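# Upright a gift box on its side and open it

## Task

A closed gift box is lying on one of its sides on the table. Turn it so it rests on its bottom, then swing its lid open until the lid is roughly upright or tipped back beyond upright. The lid's flap is kept closed by concealed magnets, so it takes some pull to free it.

## Robot and tools

Robot: one six-joint arm (shoulder pan, shoulder lift, elbow, wrist 1, wrist 2, wrist 3) carrying a right-handed hand with 16 motors: index, middle and ring fingers (each _abd, _mcp, _pip, _dip) and a thumb (thumb_cmc, thumb_axl, thumb_mcp, thumb_ipl). Cameras: cam_head_left, cam_head_right (one rigid bar), cam_high, cam_low, cam_wrist, all 504x504.

Frames. The scene origin sits on the table top under the arm base; +z is up and +y points left when facing along +x. The base is at (0, 0, +0.030) m and nearly level. Reported hand poses, velocities, targets and camera poses are in the base frame. Motion offsets, however, are along the current Hand target's own axes: +z runs along straight fingers toward the tips, +x crosses the palm away from the thumb, +y is the palm-face normal axis (palm face at y = -0.062 m). The hand point sits between the index and middle knuckles; straight fingertips reach about 0.12 m beyond it along +z. A rigid mast behind the wrist on the palm side can collide with objects.

Row format (24 numbers, each -1 to 1): dx, dy, dz, rx, ry, rz, then the 16 hand numbers in this order: index_abd, index_mcp, index_pip, index_dip, middle_abd, middle_mcp, middle_pip, middle_dip, ring_abd, ring_mcp, ring_pip, ring_dip, thumb_cmc, thumb_axl, thumb_mcp, thumb_ipl, then current_limit, then speed. The first six are an offset, not a pose: shift and rotation (rx, ry, rz form a rotation vector) of the hand point relative to the Hand target as it stood when the action or move began; 1.0 equals 0.6 m or 180 degrees. Repeating the same offset moves further. The 16 hand numbers are absolute goal angles, scaled linearly between each hinge's two stops; straight positions are roughly -0.75 (_mcp), -0.58 (_pip), -0.70 (_dip), 0 (_abd), -0.71 (thumb_cmc), -0.68 (thumb_axl), -0.23 (thumb_mcp), -0.17 (thumb_ipl); toward +1 fingers curl toward the palm and thumb_cmc brings the thumb in front of the palm. current_limit maps -1..+1 to 0..550 mA per motor (floor 11 mA); speed gives (speed+1)/2 of 8.5 rad/s. Defaults are +0.4 and -0.6 and persist until changed. To keep the hand unchanged, resend the last values (read them from a result first at the start).

execute_actions: actions is a list of actions; each action is up to 15 rows, one per 1/30 s step, every row measured from that action's starting Hand target; a short action repeats its last row. cameras picks images (empty actions list returns all by default).

move: target is one row or a list of up to 15 rows, every one offset from the same starting Hand target. speed is path top speed in m/s (0.002 to 3.6, default 0.25; turning up to twice that in rad/s), one value or one per target. blend (m) rounds corners in a list; 0 stops at each. stop_force (3 to 120 N) ends the path when the wrist sensor feels that much resistance; zero (default true) re-zeros before the move. Omit stop_force when backing off a contact. blocking=false returns after about 0.5 s while the move continues (not allowed with stop_force). The result adds a move: line with done, off_target, moving, held or fault, plus limits=paced or limits=held. Neither done nor off_target tells you whether something is touched.

wait: seconds 0 to 10, holding the last command. stop: brakes a running move. zoom_image: camera plus region [x0, y0, x1, y1] in pixels, at most 504 each way, on the newest image. zero_wrist_force: re-zeros force/torque readings. finished_scene: scene number (1 or 2); it is final.

Results show end_effector_position (m), end_effector_quat_wxyz, velocities, the Hand target (last commanded pose after clipping; the next offsets start there), joint positions and torques, Wrist force and Wrist torque in the end effector axes (plus the peak since the last shown), and per motor hand_goal, hand_measured, hand_current_ma and hand_state (moving, goal, blocked, overload). Orientation commands are clipped to 32 degrees from the measured orientation each step. If the hand rests short of the target, send the remaining gap as an offset; to stop pressing, command back past the hand point.

Cautions: the arm is stiff, so aiming even slightly beyond a firm surface can trigger a fault stop of 10 s. About 150 N of outside force, or joint contact torque over 136 N m (big joints) or 25.4 N m (wrist joints), causes that stop. Faster touches hit harder. Avoid paths near the arm's base, which can flip the shoulder posture. A hand motor drawing 495 mA or more for 5 s shuts off for 10 s; lower current_limit or relax goals when gripping. Motors above 85 °C lock the arm for 30 to 60 s. Keep the box on the table, do not drop or fling it, and do not slam anything. The box must stay upright and open after the robot lets go.

Each tool is called after ">>>" as name(argument=value, ...), one argument or row to a line, values as JSON.

## Session

>>> execute_actions(
  actions=[],
)

Scene clock: 0.00 s.
end_effector_position=(+0.3726, +0.0136, +0.2873) hand_goal=(+0.000, -0.754, -0.576, -0.696, +0.000, -0.754, -0.576, -0.696, +0.000, -0.754, -0.576, -0.696, -0.714, -0.678, -0.226, -0.168) hand_measured=(+0.000, -0.754, -0.576, -0.696, +0.000, -0.754, -0.576, -0.696, +0.000, -0.754, -0.576, -0.696, -0.714, -0.678, -0.226, -0.168) hand_current_ma=(+0, +0, +0, +0, +0, +0, +0, +0, +0, +0, +0, +0, +0, +0, +0, +0) hand_state=(goal, goal, goal, goal, goal, goal, goal, goal, goal, goal, goal, goal, goal, goal, goal, goal) hand_current_limit=0.40 hand_speed=-0.60 end_effector_quat_wxyz=(-0.121, +0.805, +0.538, +0.217)
Joint positions: [-0.685 -2.274 2.221 -1.402 -1.08 -0.322]
Joint velocities: within noise
Joint torques (N m): no reading
Motor temperatures (°C): [28 26 28 34 29 29]
Wrist force (N): no reading
Wrist torque (N m): no reading
Wrist force, peak (N): no reading
Hand target: +0.3726, +0.0136, +0.2873; -0.121, +0.805, +0.538, +0.217

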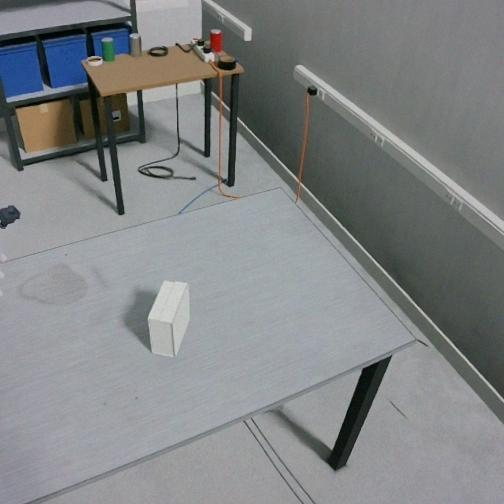

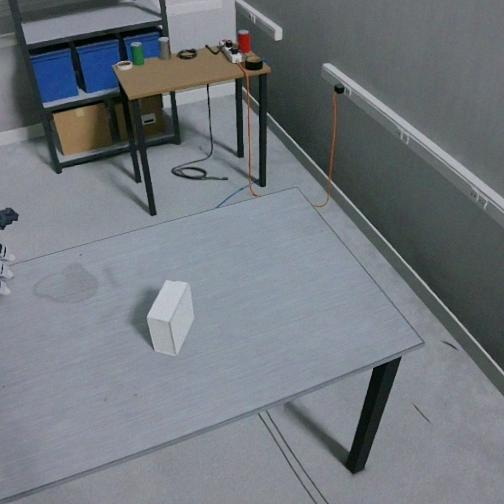

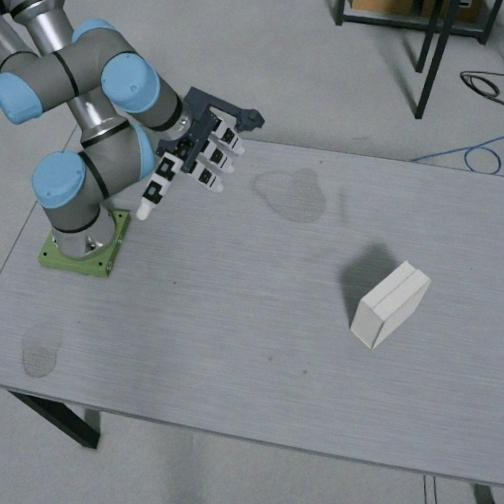

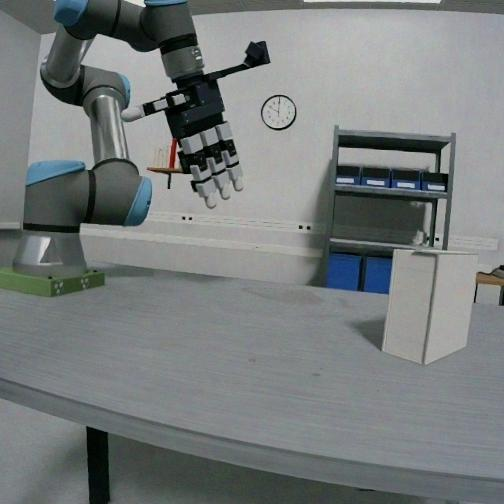

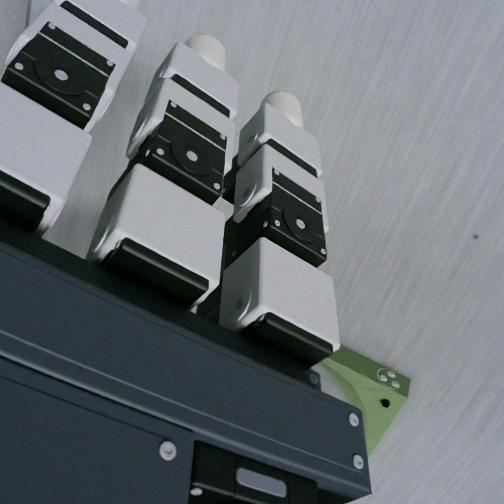

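>>> zoom_image(
  camera="cam_high",
  region=[320, 230, 460, 370],
)

>>> zoom_image(
  camera="cam_low",
  region=[360, 220, 504, 384],
)

>>> zoom_image(
  camera="cam_head_right",
  region=[120, 260, 220, 370],
)

>>> zoom_image(
  camera="cam_head_left",
  region=[120, 260, 220, 370],
)

Scaled by 3.600.

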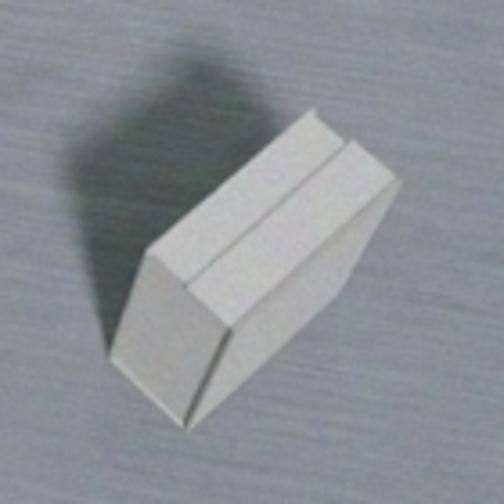

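Scaled by 3.073.

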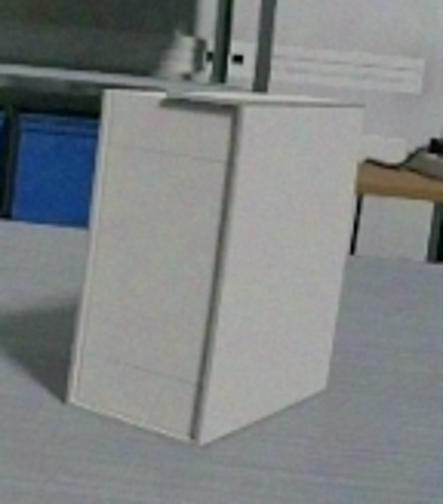

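Scaled by 4.582.

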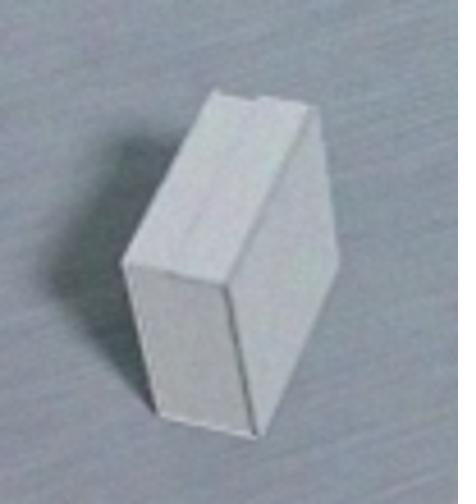

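Scaled by 4.582.

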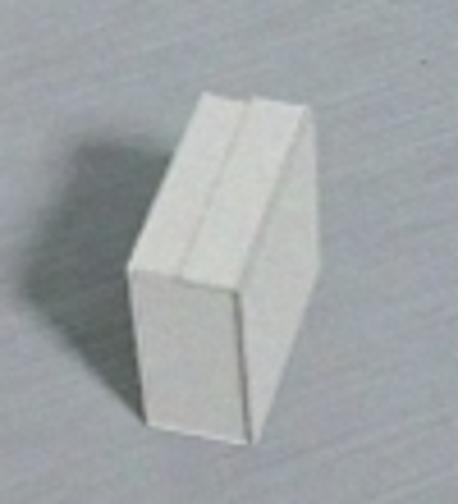

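>>> move(
  target=[0.125,0.609,0.071,0.371,0.2415,0.709,0,-0.685,-0.139,-0.406,0,-0.685,-0.139,-0.406,0,-0.75,-0.577,-0.696,0.857,-0.677,-0.899,0.481,0.4,-0.6],
  speed=0.5,
  cameras=["all"],
)

Scene clock: 347.40 s.
end_effector_position=(+0.7422, -0.0500, +0.3002) hand_goal=(+0.000, -0.686, -0.140, -0.406, +0.000, -0.686, -0.140, -0.406, +0.000, -0.750, -0.578, -0.696, +0.856, -0.678, -0.900, +0.480) hand_measured=(+0.000, -0.680, -0.142, -0.408, +0.000, -0.680, -0.140, -0.408, +0.000, -0.742, -0.576, -0.696, +0.856, -0.678, -0.892, +0.478) hand_current_ma=(+0, +21, -3, -7, +0, +23, -2, -7, +0, +30, +4, +0, +2, +2, +35, -6) hand_state=(goal, goal, goal, goal, goal, goal, goal, goal, goal, goal, goal, goal, goal, goal, goal, goal) hand_current_limit=0.40 hand_speed=-0.60 end_effector_quat_wxyz=(+0.712, -0.530, +0.457, +0.053)
Joint positions: [-0.584 -0.831 0.941 -0.462 0.057 1.137]
Joint torques (N m): [4.85 -46.04 -29.98 1.19 2.65 -1.33]
Wrist force (N): [-1.6 0.3 0.7]
Wrist torque (N m): [-0.02 0.09 0.02]
Wrist force, peak (N): [-1.2 1.1 1.1]
Hand target: +0.7424, -0.0499, +0.3002; +0.705, -0.534, +0.464, +0.050
Off the commanded pose: 0.000 m, 1 deg.
move: done
camera_calibration:
cam_wrist: T_world_to_cam=[[-0.782296, 0.609105, 0.130398, 0.61032], [-0.363909, -0.616799, 0.697946, -0.0052837], [0.505552, 0.498548, 0.704179, -0.437703], [0, 0, 0, 1]] pos_world=[0.69681, -0.156792, 0.232325]

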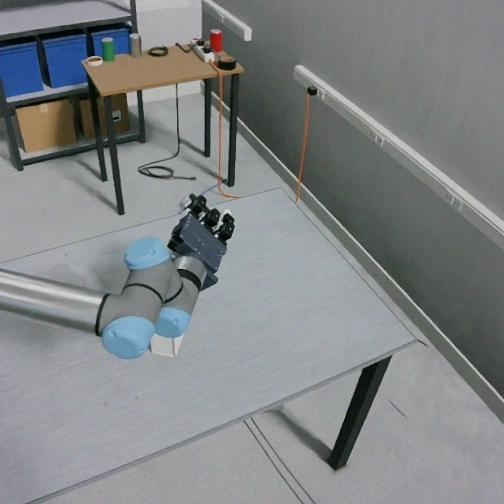

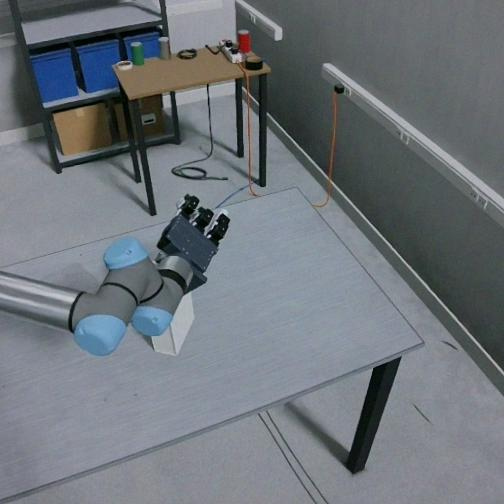

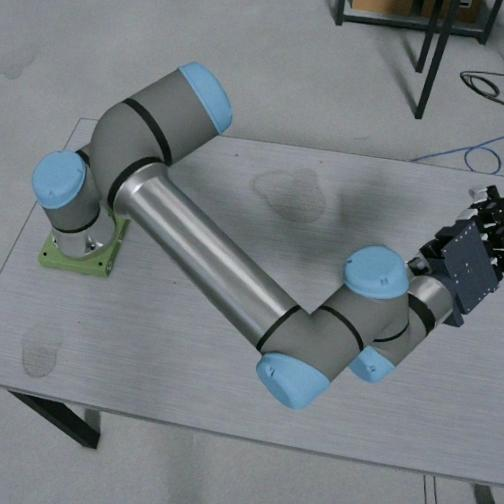

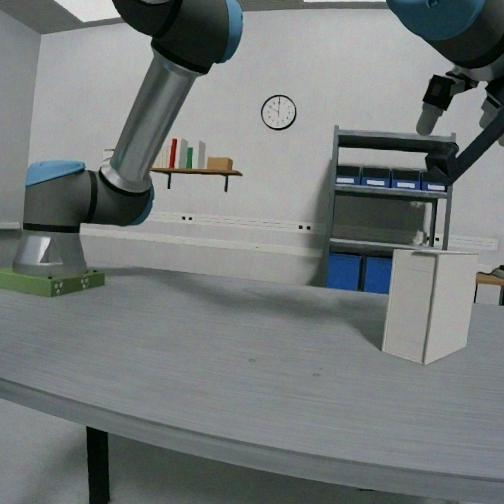

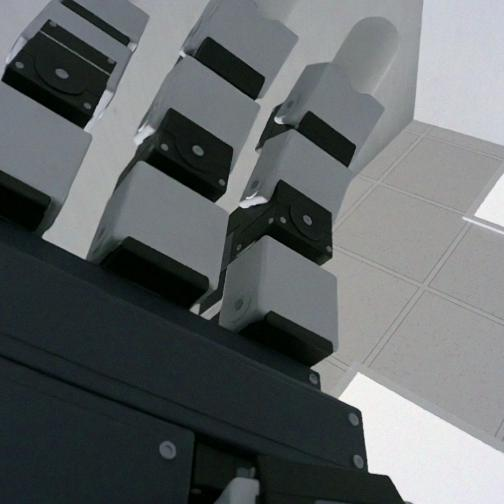

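>>> move(
  target=[0.183,0.183,0,0,0,0,0,-0.685,-0.139,-0.406,0,-0.685,-0.139,-0.406,0,-0.75,-0.577,-0.696,0.857,-0.677,-0.899,0.481,0.4,-0.6],
  speed=0.15,
  stop_force=8,
  cameras=["cam_low","cam_high","cam_head_left","cam_head_right"],
)

>>> zoom_image(
  camera="cam_head_right",
  region=[130, 210, 270, 370],
)

>>> zoom_image(
  camera="cam_low",
  region=[344, 170, 504, 384],
)

Scene clock: 376.53 s.
end_effector_position=(+0.7422, -0.0500, +0.1449) hand_goal=(+0.000, -0.686, -0.140, -0.406, +0.000, -0.686, -0.140, -0.406, +0.000, -0.750, -0.578, -0.696, +0.856, -0.678, -0.900, +0.480) hand_measured=(+0.000, -0.680, -0.142, -0.408, +0.000, -0.680, -0.140, -0.408, +0.000, -0.742, -0.576, -0.696, +0.856, -0.678, -0.892, +0.478) hand_current_ma=(+0, +21, -3, -7, +0, +23, -2, -7, +1, +30, +4, +0, +2, +2, +33, -6) hand_state=(goal, goal, goal, goal, goal, goal, goal, goal, goal, goal, goal, goal, goal, goal, goal, goal) hand_current_limit=0.40 hand_speed=-0.60 end_effector_quat_wxyz=(+0.705, -0.534, +0.464, +0.050)
Joint positions: [-0.583 -0.645 0.982 -0.33 0.061 0.78]
Joint torques (N m): [5.19 -50.08 -29.6 1.92 2.03 -1.6]
Wrist force (N): [-1.5 0.4 0.7]
Wrist torque (N m): [0.01 0.04 0.02]
Wrist force, peak (N): [-2.3 -0.5 0.5]
Hand target: +0.7422, -0.0500, +0.1449; +0.705, -0.534, +0.464, +0.050
Off the commanded pose: 0.000 m, 0 deg.
move: done
Images, in order (width x height): cam_head_left 504x504, cam_head_right 504x504, cam_high 504x504, cam_low 504x504.

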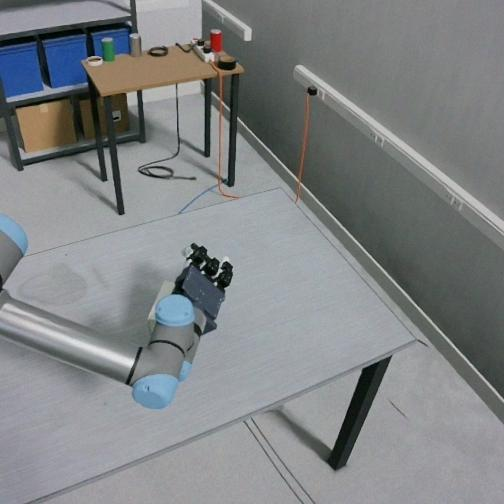

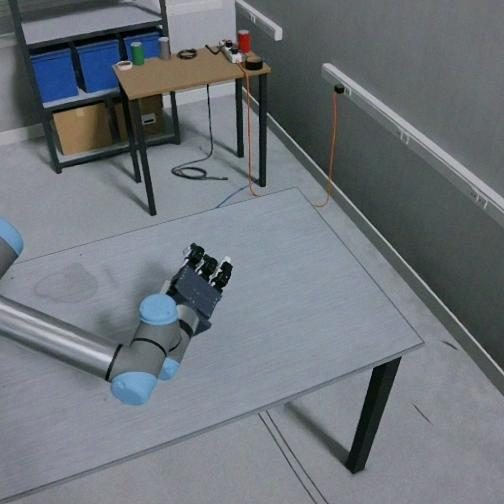

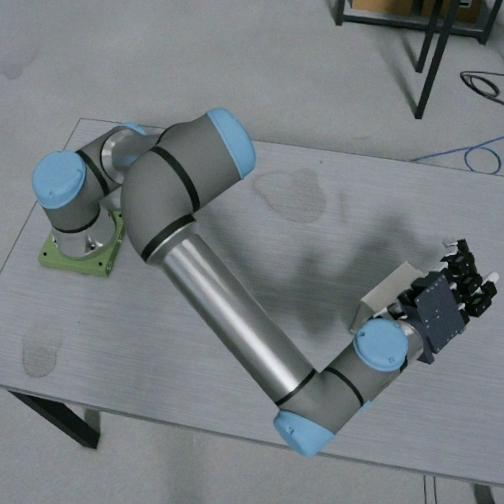

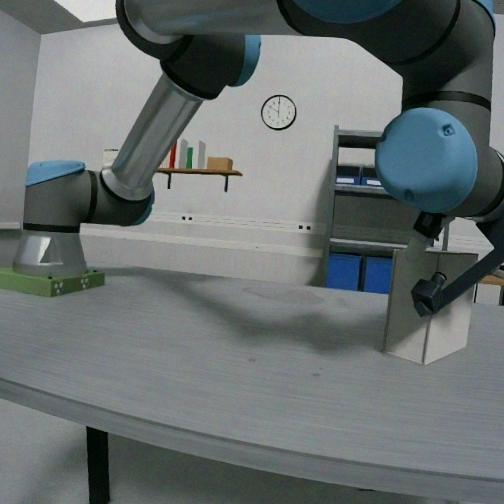

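Scaled by 3.150.

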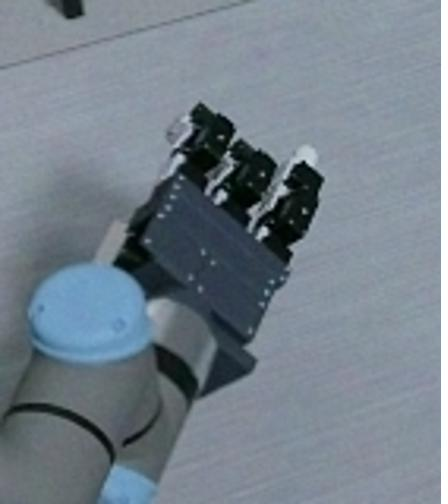

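Scaled by 2.355.

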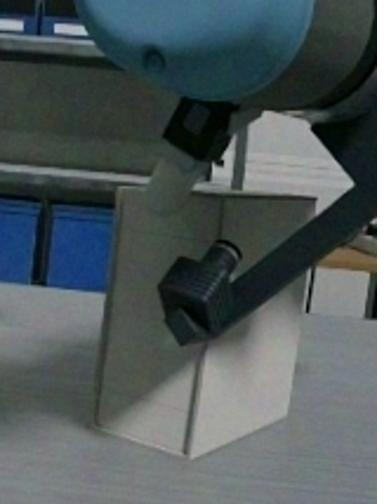

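>>> move(
  target=[0.067,0.067,0,0,0,0,0,-0.685,-0.139,-0.406,0,-0.685,-0.139,-0.406,0,-0.75,-0.577,-0.696,0.857,-0.677,-0.899,0.481,0.4,-0.6],
  speed=0.08,
  stop_force=5,
  cameras=["cam_low","cam_wrist","cam_head_right"],
)

>>> zoom_image(
  camera="cam_low",
  region=[344, 170, 504, 384],
)

>>> zoom_image(
  camera="cam_head_right",
  region=[130, 230, 270, 390],
)

Scene clock: 387.00 s.
end_effector_position=(+0.7421, -0.0499, +0.0953) hand_goal=(+0.000, -0.686, -0.140, -0.406, +0.000, -0.686, -0.140, -0.406, +0.000, -0.750, -0.578, -0.696, +0.856, -0.678, -0.900, +0.480) hand_measured=(+0.000, -0.680, -0.140, -0.408, +0.000, -0.680, -0.140, -0.408, +0.000, -0.742, -0.576, -0.696, +0.856, -0.678, -0.902, +0.478) hand_current_ma=(+0, +21, -3, -7, +0, +23, -2, -7, +1, +30, +4, +0, +2, +0, -4, -6) hand_state=(goal, goal, goal, goal, goal, goal, goal, goal, goal, goal, goal, goal, goal, goal, goal, goal) hand_current_limit=0.40 hand_speed=-0.60 end_effector_quat_wxyz=(+0.705, -0.535, +0.464, +0.050)
Joint positions: [-0.583 -0.587 1.003 -0.38 0.061 0.75]
Joint torques (N m): [4.2 -63.74 -28.02 1.93 -0.76 -1.5]
Wrist force (N): [-1.4 0.0 0.5]
Wrist torque (N m): [-0.02 0.05 -0.01]
Wrist force, peak (N): [-7.0 -15.4 -2.6]
Hand target: +0.7421, -0.0499, +0.0953; +0.705, -0.535, +0.464, +0.050 (not the last commanded pose)
Off the commanded pose: 0.007 m, 0 deg.
move: contact
camera_calibration:
cam_wrist: T_world_to_cam=[[-0.776636, 0.616485, 0.129546, 0.633171], [-0.358859, -0.60198, 0.713331, 0.133241], [0.517742, 0.50751, 0.68875, -0.300549], [0, 0, 0, 1]] pos_world=[0.695165, -0.157601, 0.0299334]
Images, in order (width x height): cam_head_right 504x504, cam_low 504x504, cam_wrist 504x504.

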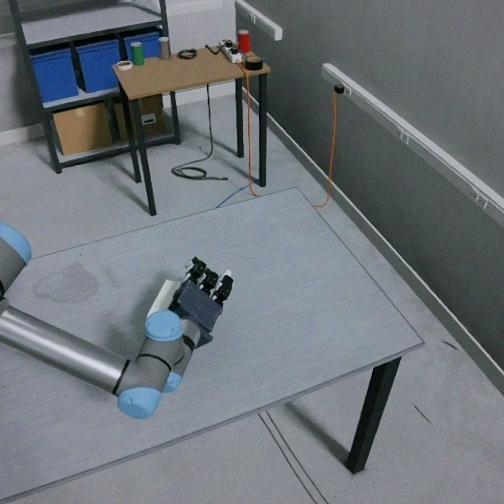

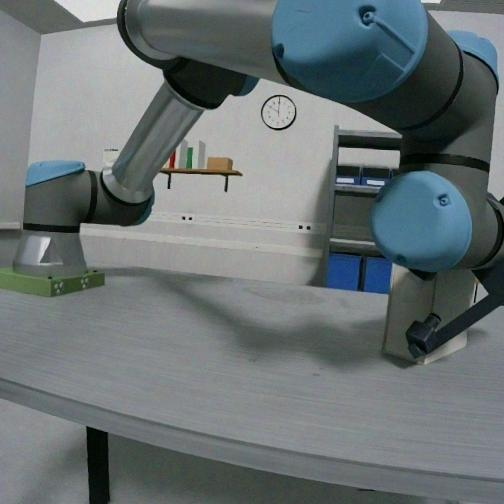

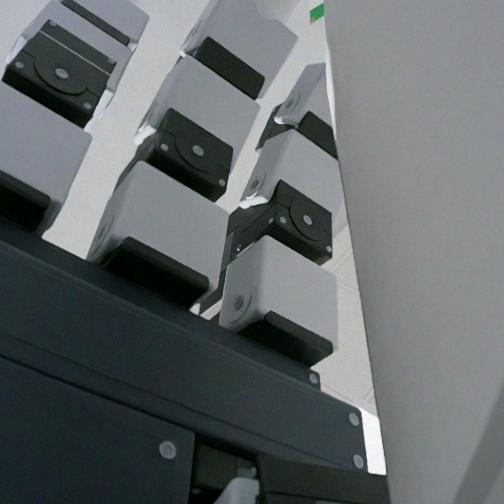

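Scaled by 2.355.

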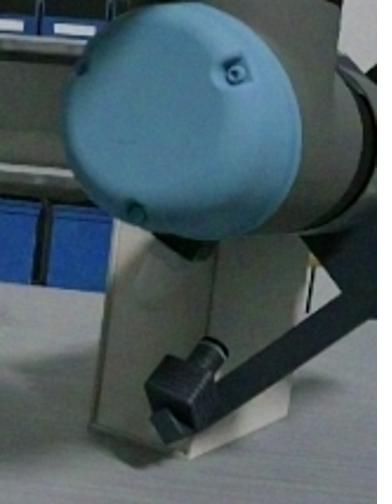

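Scaled by 3.150.

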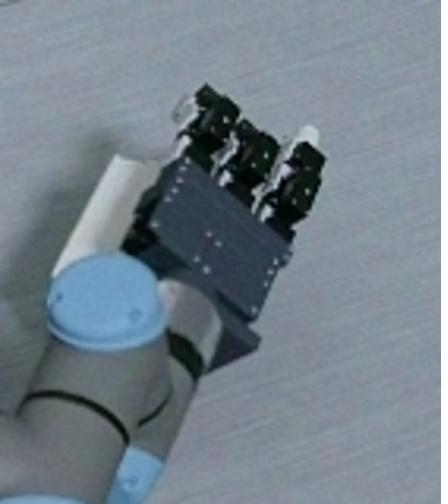

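>>> move(
  target=[0,0,0,0,0,0,0,-0.36,0.08,-0.26,0,-0.36,0.08,-0.26,0,-0.75,-0.577,-0.696,0.857,-0.677,-0.55,0.481,0.3,-0.88],
  cameras=["cam_low","cam_wrist","cam_head_right"],
)

>>> zoom_image(
  camera="cam_low",
  region=[344, 170, 504, 384],
)

>>> zoom_image(
  camera="cam_head_right",
  region=[130, 230, 270, 390],
)

Scene clock: 422.90 s.
end_effector_position=(+0.7421, -0.0499, +0.0953) hand_goal=(+0.000, -0.360, +0.080, -0.260, +0.000, -0.360, +0.080, -0.260, +0.000, -0.750, -0.578, -0.696, +0.856, -0.678, -0.550, +0.480) hand_measured=(+0.000, -0.484, +0.054, -0.266, +0.000, -0.494, +0.056, -0.268, +0.000, -0.742, -0.576, -0.696, +0.840, -0.680, -0.756, +0.478) hand_current_ma=(+0, -357, -100, -17, -1, -358, -93, -29, +1, +30, +4, +0, -60, -11, -358, -6) hand_state=(goal, blocked, blocked, goal, goal, blocked, blocked, goal, goal, goal, goal, goal, goal, goal, blocked, goal) hand_current_limit=0.30 hand_speed=-0.88 end_effector_quat_wxyz=(+0.705, -0.535, +0.464, +0.050)
Joint positions: [-0.583 -0.587 1.003 -0.38 0.061 0.75]
Joint torques (N m): [2.01 -47.16 -24.96 1.64 -0.88 -1.82]
Wrist force (N): [-6.0 -9.5 -2.3]
Wrist torque (N m): [-0.53 0.36 -0.15]
Wrist force, peak (N): [-6.0 -9.5 -2.3]
Hand target: +0.7421, -0.0499, +0.0953; +0.705, -0.535, +0.464, +0.050
Off the commanded pose: 0.000 m, 0 deg.
move: done
camera_calibration:
cam_wrist: T_world_to_cam=[[-0.776636, 0.616485, 0.129546, 0.633184], [-0.358859, -0.60198, 0.713331, 0.133313], [0.517742, 0.50751, 0.68875, -0.30048], [0, 0, 0, 1]] pos_world=[0.695165, -0.157601, 0.0298334]
Images, in order (width x height): cam_head_right 504x504, cam_low 504x504, cam_wrist 504x504.

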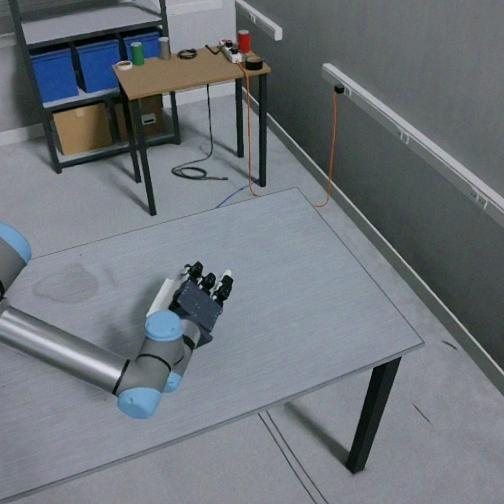

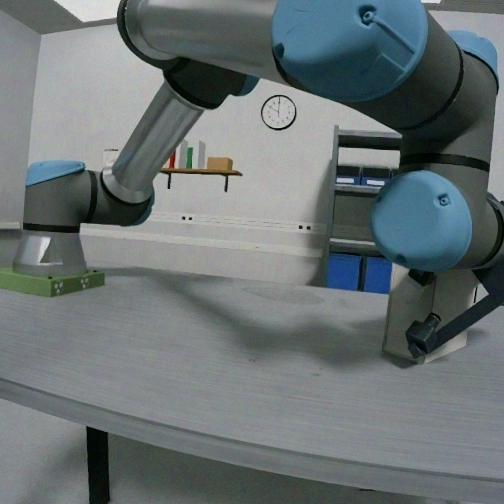

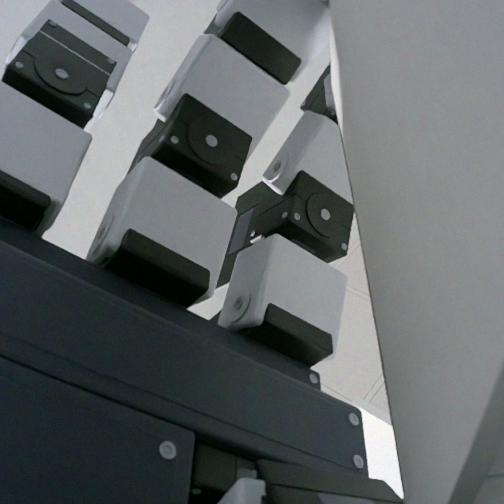

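Scaled by 2.355.

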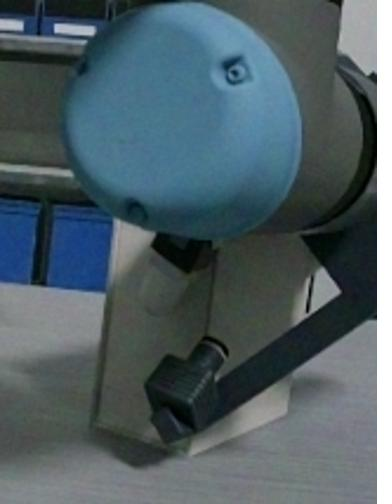

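Scaled by 3.150.

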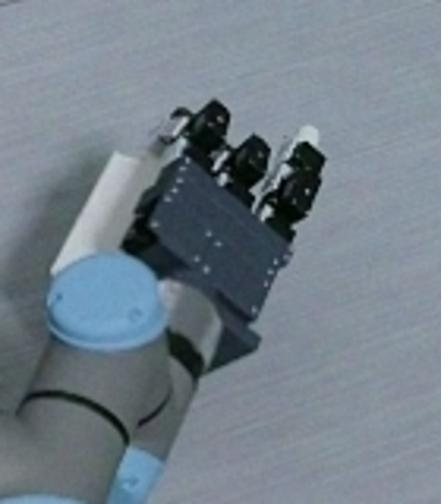

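>>> move(
  target=[-0.0707,-0.0707,0,0,0,0,0,-0.36,0.08,-0.26,0,-0.36,0.08,-0.26,0,-0.75,-0.577,-0.696,0.857,-0.677,-0.55,0.481,0.3,-0.88],
  speed=0.1,
  cameras=["cam_low","cam_wrist","cam_high"],
)

>>> zoom_image(
  camera="cam_low",
  region=[344, 150, 504, 384],
)

Scene clock: 433.33 s.
end_effector_position=(+0.7422, -0.0498, +0.1553) hand_goal=(+0.000, -0.360, +0.080, -0.260, +0.000, -0.360, +0.080, -0.260, +0.000, -0.750, -0.578, -0.696, +0.856, -0.678, -0.550, +0.480) hand_measured=(+0.002, -0.402, +0.052, -0.268, +0.000, -0.428, +0.052, -0.274, +0.000, -0.742, -0.576, -0.696, +0.872, -0.682, -0.718, +0.444) hand_current_ma=(+7, -180, -104, -29, +2, -311, -107, -49, +1, +30, +4, +0, +59, -11, -357, -201) hand_state=(goal, blocked, blocked, goal, goal, blocked, blocked, goal, goal, goal, goal, goal, goal, goal, blocked, blocked) hand_current_limit=0.30 hand_speed=-0.88 end_effector_quat_wxyz=(+0.705, -0.534, +0.464, +0.050)
Joint positions: [-0.583 -0.652 0.966 -0.295 0.061 0.767]
Joint torques (N m): [4.95 -50.41 -29.13 1.88 -0.06 -1.5]
Wrist force (N): [0.0 2.3 0.6]
Wrist torque (N m): [0.15 -0.03 0.02]
Wrist force, peak (N): [-6.2 -9.5 -2.4]
Hand target: +0.7422, -0.0498, +0.1553; +0.705, -0.535, +0.464, +0.050
Off the commanded pose: 0.000 m, 0 deg.
move: done
camera_calibration:
cam_wrist: T_world_to_cam=[[-0.776653, 0.61645, 0.129609, 0.62544], [-0.35939, -0.6026, 0.712539, 0.0910243], [0.517347, 0.506815, 0.689558, -0.341754], [0, 0, 0, 1]] pos_world=[0.695269, -0.157495, 0.0897381]
Images, in order (width x height): cam_high 504x504, cam_low 504x504, cam_wrist 504x504.

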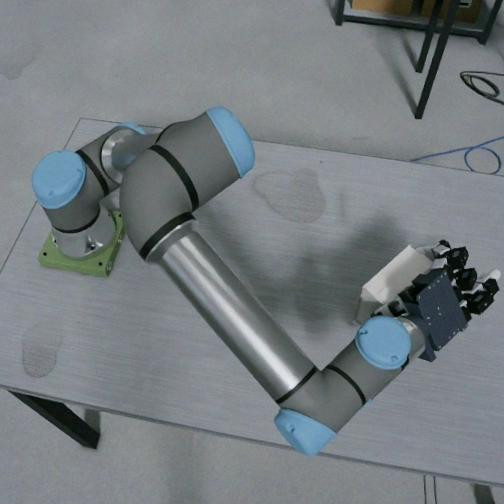

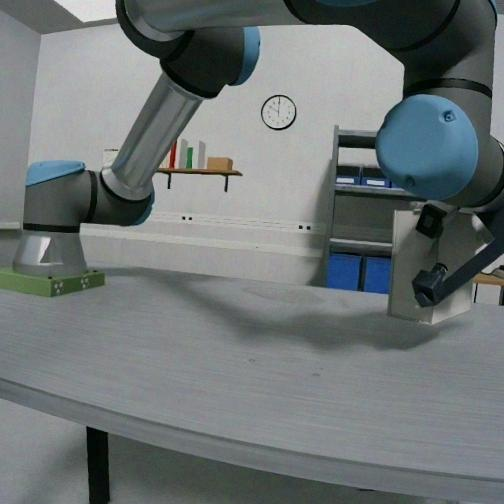

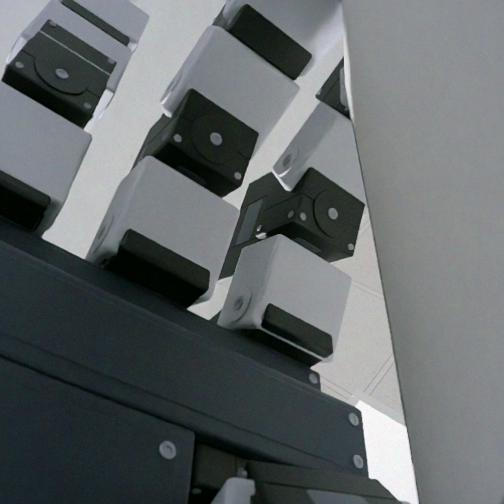

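Scaled by 2.154.

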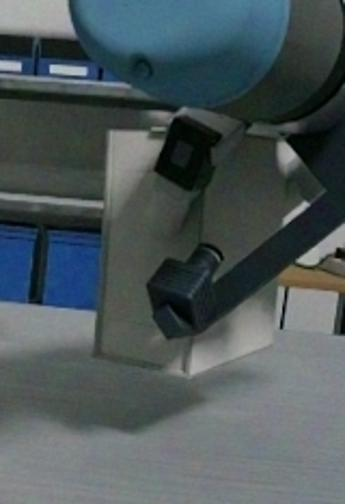

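>>> move(
  target=[-0.142,0.142,0,0,0,-0.5,0,-0.36,0.08,-0.26,0,-0.36,0.08,-0.26,0,-0.75,-0.577,-0.696,0.857,-0.677,-0.55,0.481,0.3,-0.88],
  speed=0.25,
  cameras=["cam_low","cam_wrist","cam_high","cam_head_left"],
)

>>> zoom_image(
  camera="cam_low",
  region=[304, 150, 504, 384],
)

>>> zoom_image(
  camera="cam_high",
  region=[300, 180, 504, 384],
)

Scene clock: 474.57 s.
end_effector_position=(+0.6457, +0.0225, +0.1554) hand_goal=(+0.000, -0.360, +0.080, -0.260, +0.000, -0.360, +0.080, -0.260, +0.000, -0.750, -0.578, -0.696, +0.856, -0.678, -0.550, +0.480) hand_measured=(-0.004, -0.400, +0.052, -0.268, -0.008, -0.420, +0.052, -0.274, +0.000, -0.742, -0.576, -0.696, +0.844, -0.678, -0.718, +0.438) hand_current_ma=(-13, -174, -107, -29, -24, -268, -109, -51, +0, +30, +4, +0, -40, -1, -358, -235) hand_state=(goal, blocked, blocked, goal, goal, blocked, blocked, goal, goal, goal, goal, goal, goal, goal, blocked, blocked) hand_current_limit=0.30 hand_speed=-0.88 end_effector_quat_wxyz=(-0.536, +0.703, +0.050, +0.464)
Joint positions: [-0.553 -1.211 1.839 -0.69 0.09 -0.723]
Joint torques (N m): [4.96 -27.25 -26.89 1.06 2.15 -1.86]
Wrist force (N): [-2.3 2.3 1.0]
Wrist torque (N m): [0.16 0.26 0.44]
Wrist force, peak (N): [-1.7 3.2 1.1]
Hand target: +0.6458, +0.0225, +0.1553; -0.534, +0.706, +0.050, +0.463
Off the commanded pose: 0.000 m, 0 deg.
move: done
camera_calibration:
cam_wrist: T_world_to_cam=[[-0.0846217, 0.103613, -0.991011, 0.244744], [-0.988663, -0.132539, 0.0705639, 0.595458], [-0.124036, 0.985747, 0.113654, 0.1643], [0, 0, 0, 1]] pos_world=[0.629797, -0.108396, 0.181853]
Images, in order (width x height): cam_head_left 504x504, cam_high 504x504, cam_low 504x504, cam_wrist 504x504.

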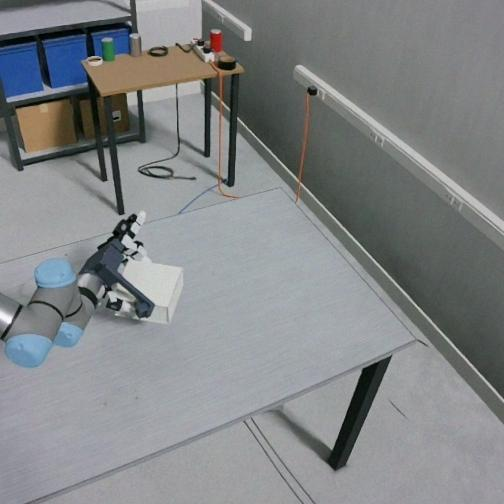

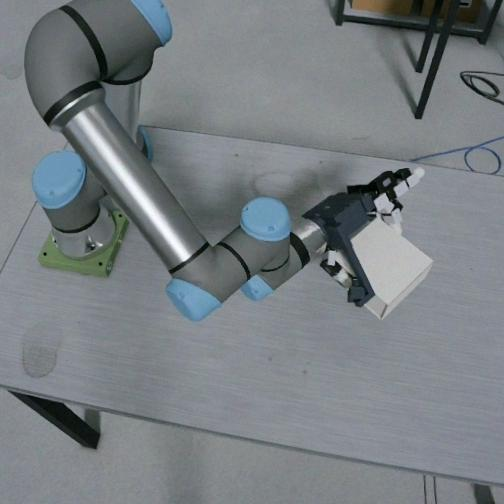

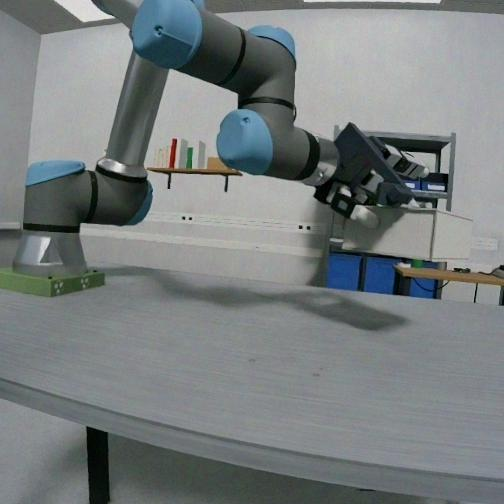

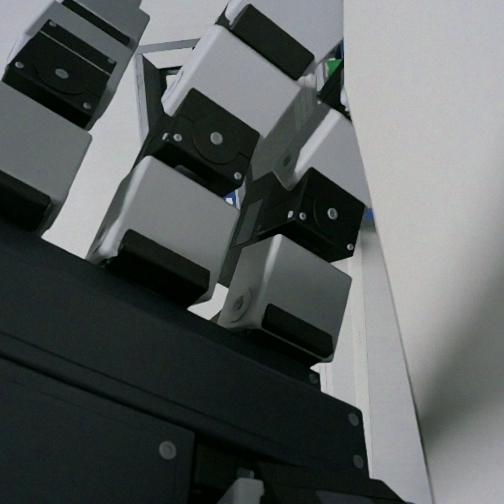

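Scaled by 2.154.

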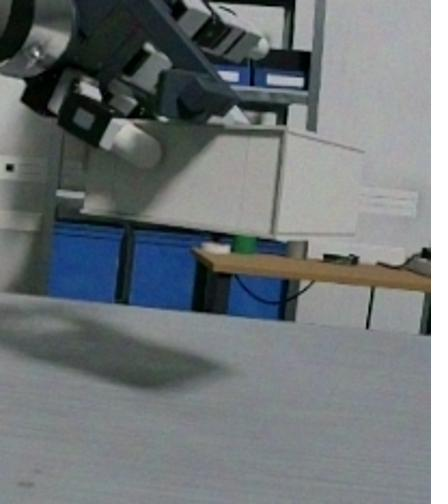

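Scaled by 2.471.

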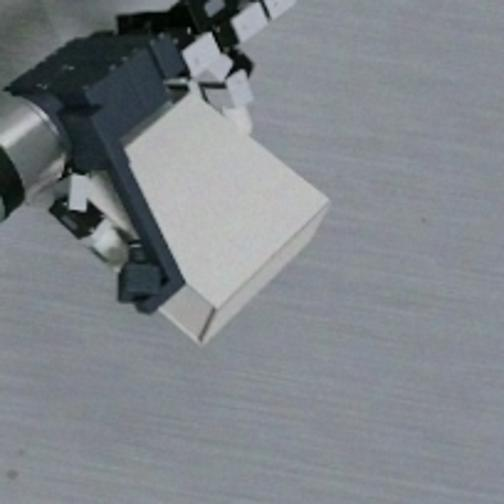

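>>> move(
  target=[-0.118,0.118,0,0,0,0,0,-0.36,0.08,-0.26,0,-0.36,0.08,-0.26,0,-0.75,-0.577,-0.696,0.857,-0.677,-0.55,0.481,0.3,-0.88],
  speed=0.15,
)

>>> move(
  target=[-0.0825,0.0825,0,0,0,0,0,-0.36,0.08,-0.26,0,-0.36,0.08,-0.26,0,-0.75,-0.577,-0.696,0.857,-0.677,-0.55,0.481,0.3,-0.88],
  speed=0.025,
  stop_force=3,
  cameras=["cam_low","cam_head_left","cam_high"],
)

>>> zoom_image(
  camera="cam_low",
  region=[274, 200, 504, 404],
)

Scene clock: 488.17 s.
end_effector_position=(+0.6456, +0.0224, +0.0552) hand_goal=(+0.000, -0.360, +0.080, -0.260, +0.000, -0.360, +0.080, -0.260, +0.000, -0.750, -0.578, -0.696, +0.856, -0.678, -0.550, +0.480) hand_measured=(-0.004, -0.400, +0.052, -0.268, -0.008, -0.420, +0.052, -0.274, +0.000, -0.742, -0.576, -0.696, +0.844, -0.678, -0.718, +0.438) hand_current_ma=(-13, -174, -107, -29, -25, -266, -109, -51, -1, +30, +4, +0, -43, -1, -357, -235) hand_state=(goal, blocked, blocked, goal, goal, blocked, blocked, goal, goal, goal, goal, goal, goal, goal, blocked, blocked) hand_current_limit=0.30 hand_speed=-0.88 end_effector_quat_wxyz=(-0.534, +0.706, +0.050, +0.463)
Joint positions: [-0.552 -1.032 1.886 -0.827 0.092 -0.812]
Joint torques (N m): [5.21 -30.38 -3.66 -2.08 1.87 1.26]
Wrist force (N): [-2.2 2.1 1.3]
Wrist torque (N m): [0.12 0.22 0.31]
Wrist force, peak (N): [-3.0 3.2 1.1]
Hand target: +0.6456, +0.0224, +0.0552; -0.534, +0.706, +0.050, +0.463
Off the commanded pose: 0.000 m, 0 deg.
move: done

Scene clock: 490.80 s.
end_effector_position=(+0.6455, +0.0223, +0.0244) hand_goal=(+0.000, -0.360, +0.080, -0.260, +0.000, -0.360, +0.080, -0.260, +0.000, -0.750, -0.578, -0.696, +0.856, -0.678, -0.550, +0.480) hand_measured=(-0.004, -0.400, +0.050, -0.270, -0.008, -0.418, +0.052, -0.274, +0.000, -0.742, -0.576, -0.696, +0.844, -0.678, -0.718, +0.438) hand_current_ma=(-9, -174, -116, -37, -24, -256, -109, -51, -1, +30, +4, +0, -46, +0, -358, -235) hand_state=(goal, blocked, blocked, goal, goal, blocked, blocked, goal, goal, goal, goal, goal, goal, goal, blocked, blocked) hand_current_limit=0.30 hand_speed=-0.88 end_effector_quat_wxyz=(-0.533, +0.706, +0.050, +0.463)
Joint positions: [-0.552 -0.972 1.895 -0.89 0.092 -0.817]
Joint torques (N m): [-1.63 -49.85 -23.01 1.49 -1.06 -1.84]
Wrist force (N): [-2.3 2.1 1.1]
Wrist torque (N m): [0.16 0.24 0.38]
Wrist force, peak (N): [-2.4 2.3 1.3]
Hand target: +0.6455, +0.0223, +0.0244; -0.533, +0.706, +0.050, +0.463 (not the last commanded pose)
Off the commanded pose: 0.039 m, 0 deg.
move: contact
Images, in order (width x height): cam_head_left 504x504, cam_high 504x504, cam_low 504x504.

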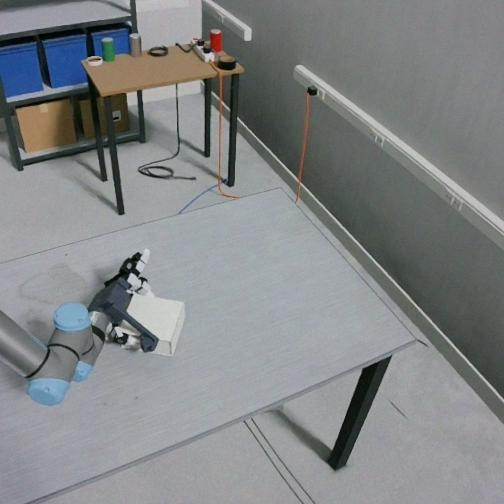

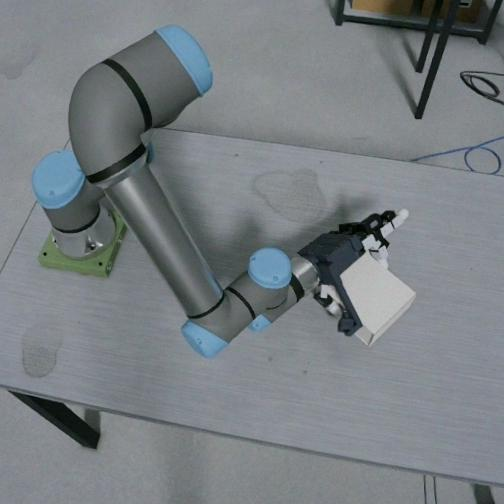

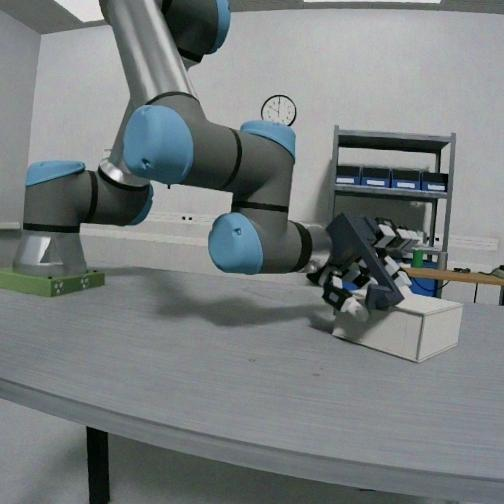

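Scaled by 2.191.

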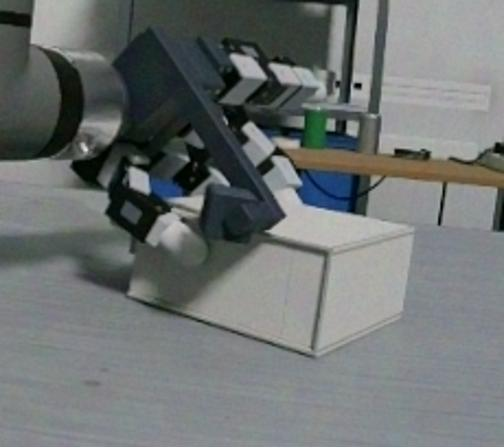

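>>> move(
  target=[-0.0471,0.0471,0,0,0,0,0,-0.36,0.08,-0.26,0,-0.36,0.08,-0.26,0,-0.75,-0.577,-0.696,0.857,-0.677,-0.55,0.481,0.3,-0.88],
  speed=0.015,
  stop_force=5,
  cameras=["cam_low","cam_head_left","cam_high"],
)

>>> zoom_image(
  camera="cam_low",
  region=[304, 220, 484, 380],
)

Scene clock: 502.77 s.
end_effector_position=(+0.6456, +0.0223, +0.0219) hand_goal=(+0.000, -0.360, +0.080, -0.260, +0.000, -0.360, +0.080, -0.260, +0.000, -0.750, -0.578, -0.696, +0.856, -0.678, -0.550, +0.480) hand_measured=(-0.002, -0.400, +0.048, -0.272, -0.008, -0.414, +0.052, -0.274, +0.000, -0.742, -0.576, -0.696, +0.846, -0.678, -0.718, +0.438) hand_current_ma=(-3, -174, -124, -45, -22, -237, -109, -51, -1, +30, +4, +0, -33, +0, -357, -235) hand_state=(goal, blocked, blocked, goal, goal, blocked, blocked, goal, goal, goal, goal, goal, goal, goal, blocked, blocked) hand_current_limit=0.30 hand_speed=-0.88 end_effector_quat_wxyz=(-0.533, +0.706, +0.050, +0.463)
Joint positions: [-0.552 -0.967 1.895 -0.894 0.092 -0.818]
Joint torques (N m): [3.7 -50.71 -15.41 1.63 1.04 0.84]
Wrist force (N): [-1.8 2.0 1.0]
Wrist torque (N m): [0.18 0.23 0.37]
Wrist force, peak (N): [-2.5 2.2 1.1]
Hand target: +0.6456, +0.0223, +0.0220; -0.533, +0.706, +0.050, +0.463 (not the last commanded pose)
Off the commanded pose: 0.038 m, 0 deg.
move: contact
Images, in order (width x height): cam_head_left 504x504, cam_high 504x504, cam_low 504x504.

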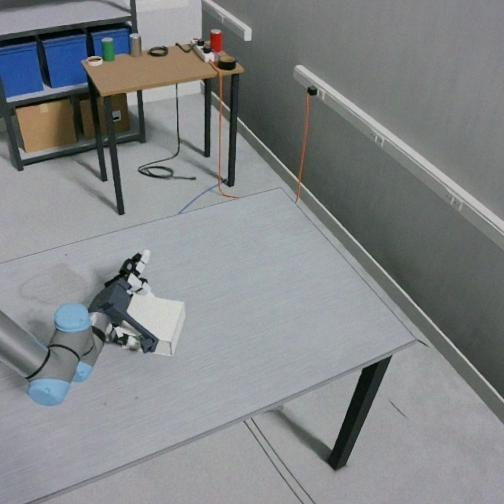

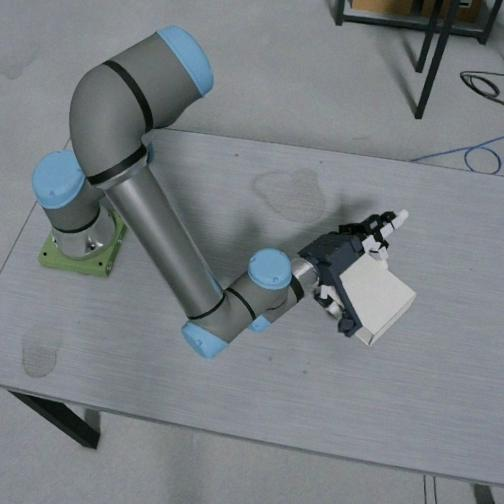

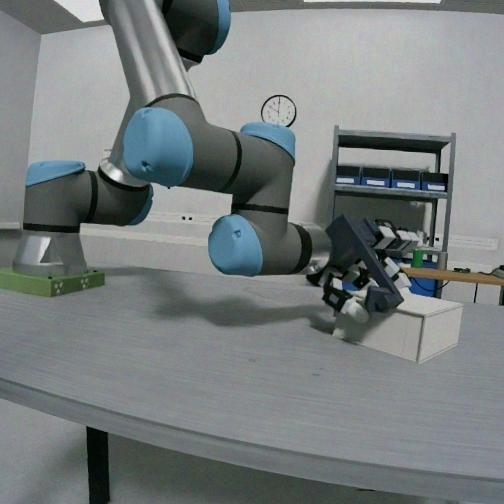

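Scaled by 2.800.

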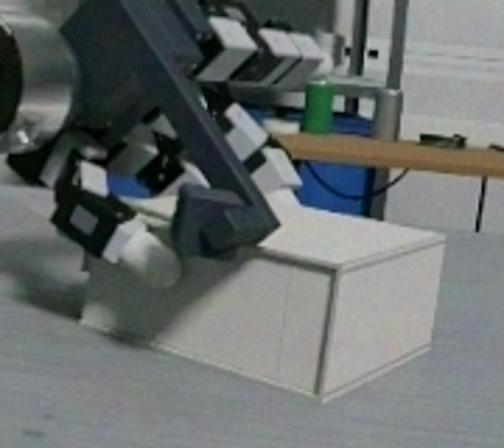

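>>> move(
  target=[-0.0236,0.0236,0,0,0,0,0,-0.36,0.08,-0.26,0,-0.36,0.08,-0.26,0,-0.75,-0.577,-0.696,0.857,-0.677,-0.55,0.481,0.3,-0.88],
  speed=0.01,
  stop_force=8,
  zero=false,
  cameras=["cam_low","cam_head_left"],
)

>>> zoom_image(
  camera="cam_low",
  region=[304, 220, 484, 380],
)

>>> zoom_image(
  camera="cam_head_left",
  region=[84, 240, 204, 370],
)

Scene clock: 539.57 s.
end_effector_position=(+0.6457, +0.0222, +0.0188) hand_goal=(+0.000, -0.360, +0.080, -0.260, +0.000, -0.360, +0.080, -0.260, +0.000, -0.750, -0.578, -0.696, +0.856, -0.678, -0.550, +0.480) hand_measured=(+0.000, -0.400, +0.048, -0.274, -0.004, -0.412, +0.052, -0.274, +0.000, -0.742, -0.576, -0.696, +0.868, -0.680, -0.718, +0.440) hand_current_ma=(-1, -174, -124, -51, -10, -232, -109, -51, -1, +30, +4, +0, +42, -4, -358, -224) hand_state=(goal, blocked, blocked, goal, goal, blocked, blocked, goal, goal, goal, goal, goal, goal, goal, blocked, blocked) hand_current_limit=0.30 hand_speed=-0.88 end_effector_quat_wxyz=(-0.533, +0.706, +0.050, +0.463)
Joint positions: [-0.552 -0.96 1.895 -0.9 0.092 -0.819]
Joint torques (N m): [1.17 -49.46 -22.03 1.67 0.25 0.09]
Wrist force (N): [-1.0 0.6 0.6]
Wrist torque (N m): [0.03 0.20 0.30]
Wrist force, peak (N): [1.7 -5.2 0.1]
Hand target: +0.6457, +0.0222, +0.0188; -0.533, +0.706, +0.050, +0.463 (not the last commanded pose)
Off the commanded pose: 0.017 m, 0 deg.
move: contact
Images, in order (width x height): cam_head_left 504x504, cam_low 504x504.

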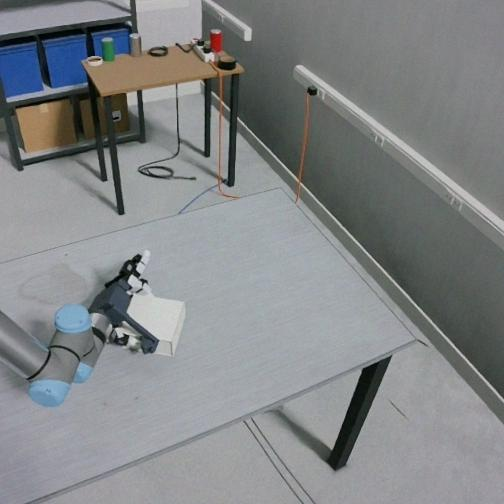

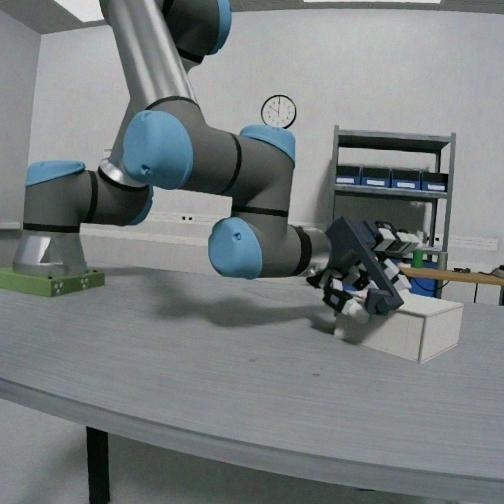

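Scaled by 2.800.

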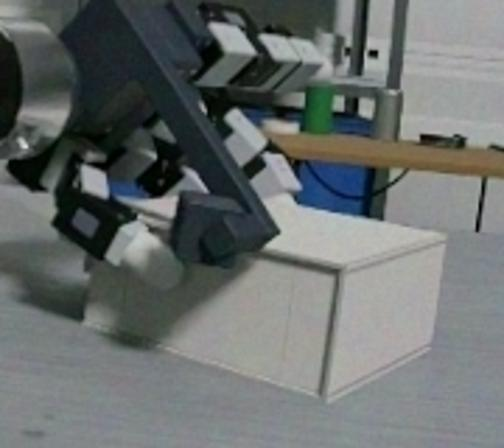

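Scaled by 3.877.

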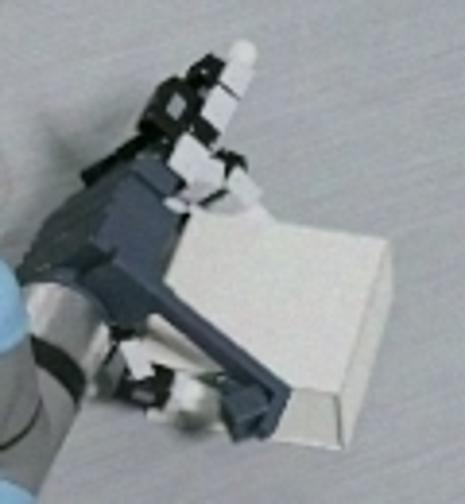

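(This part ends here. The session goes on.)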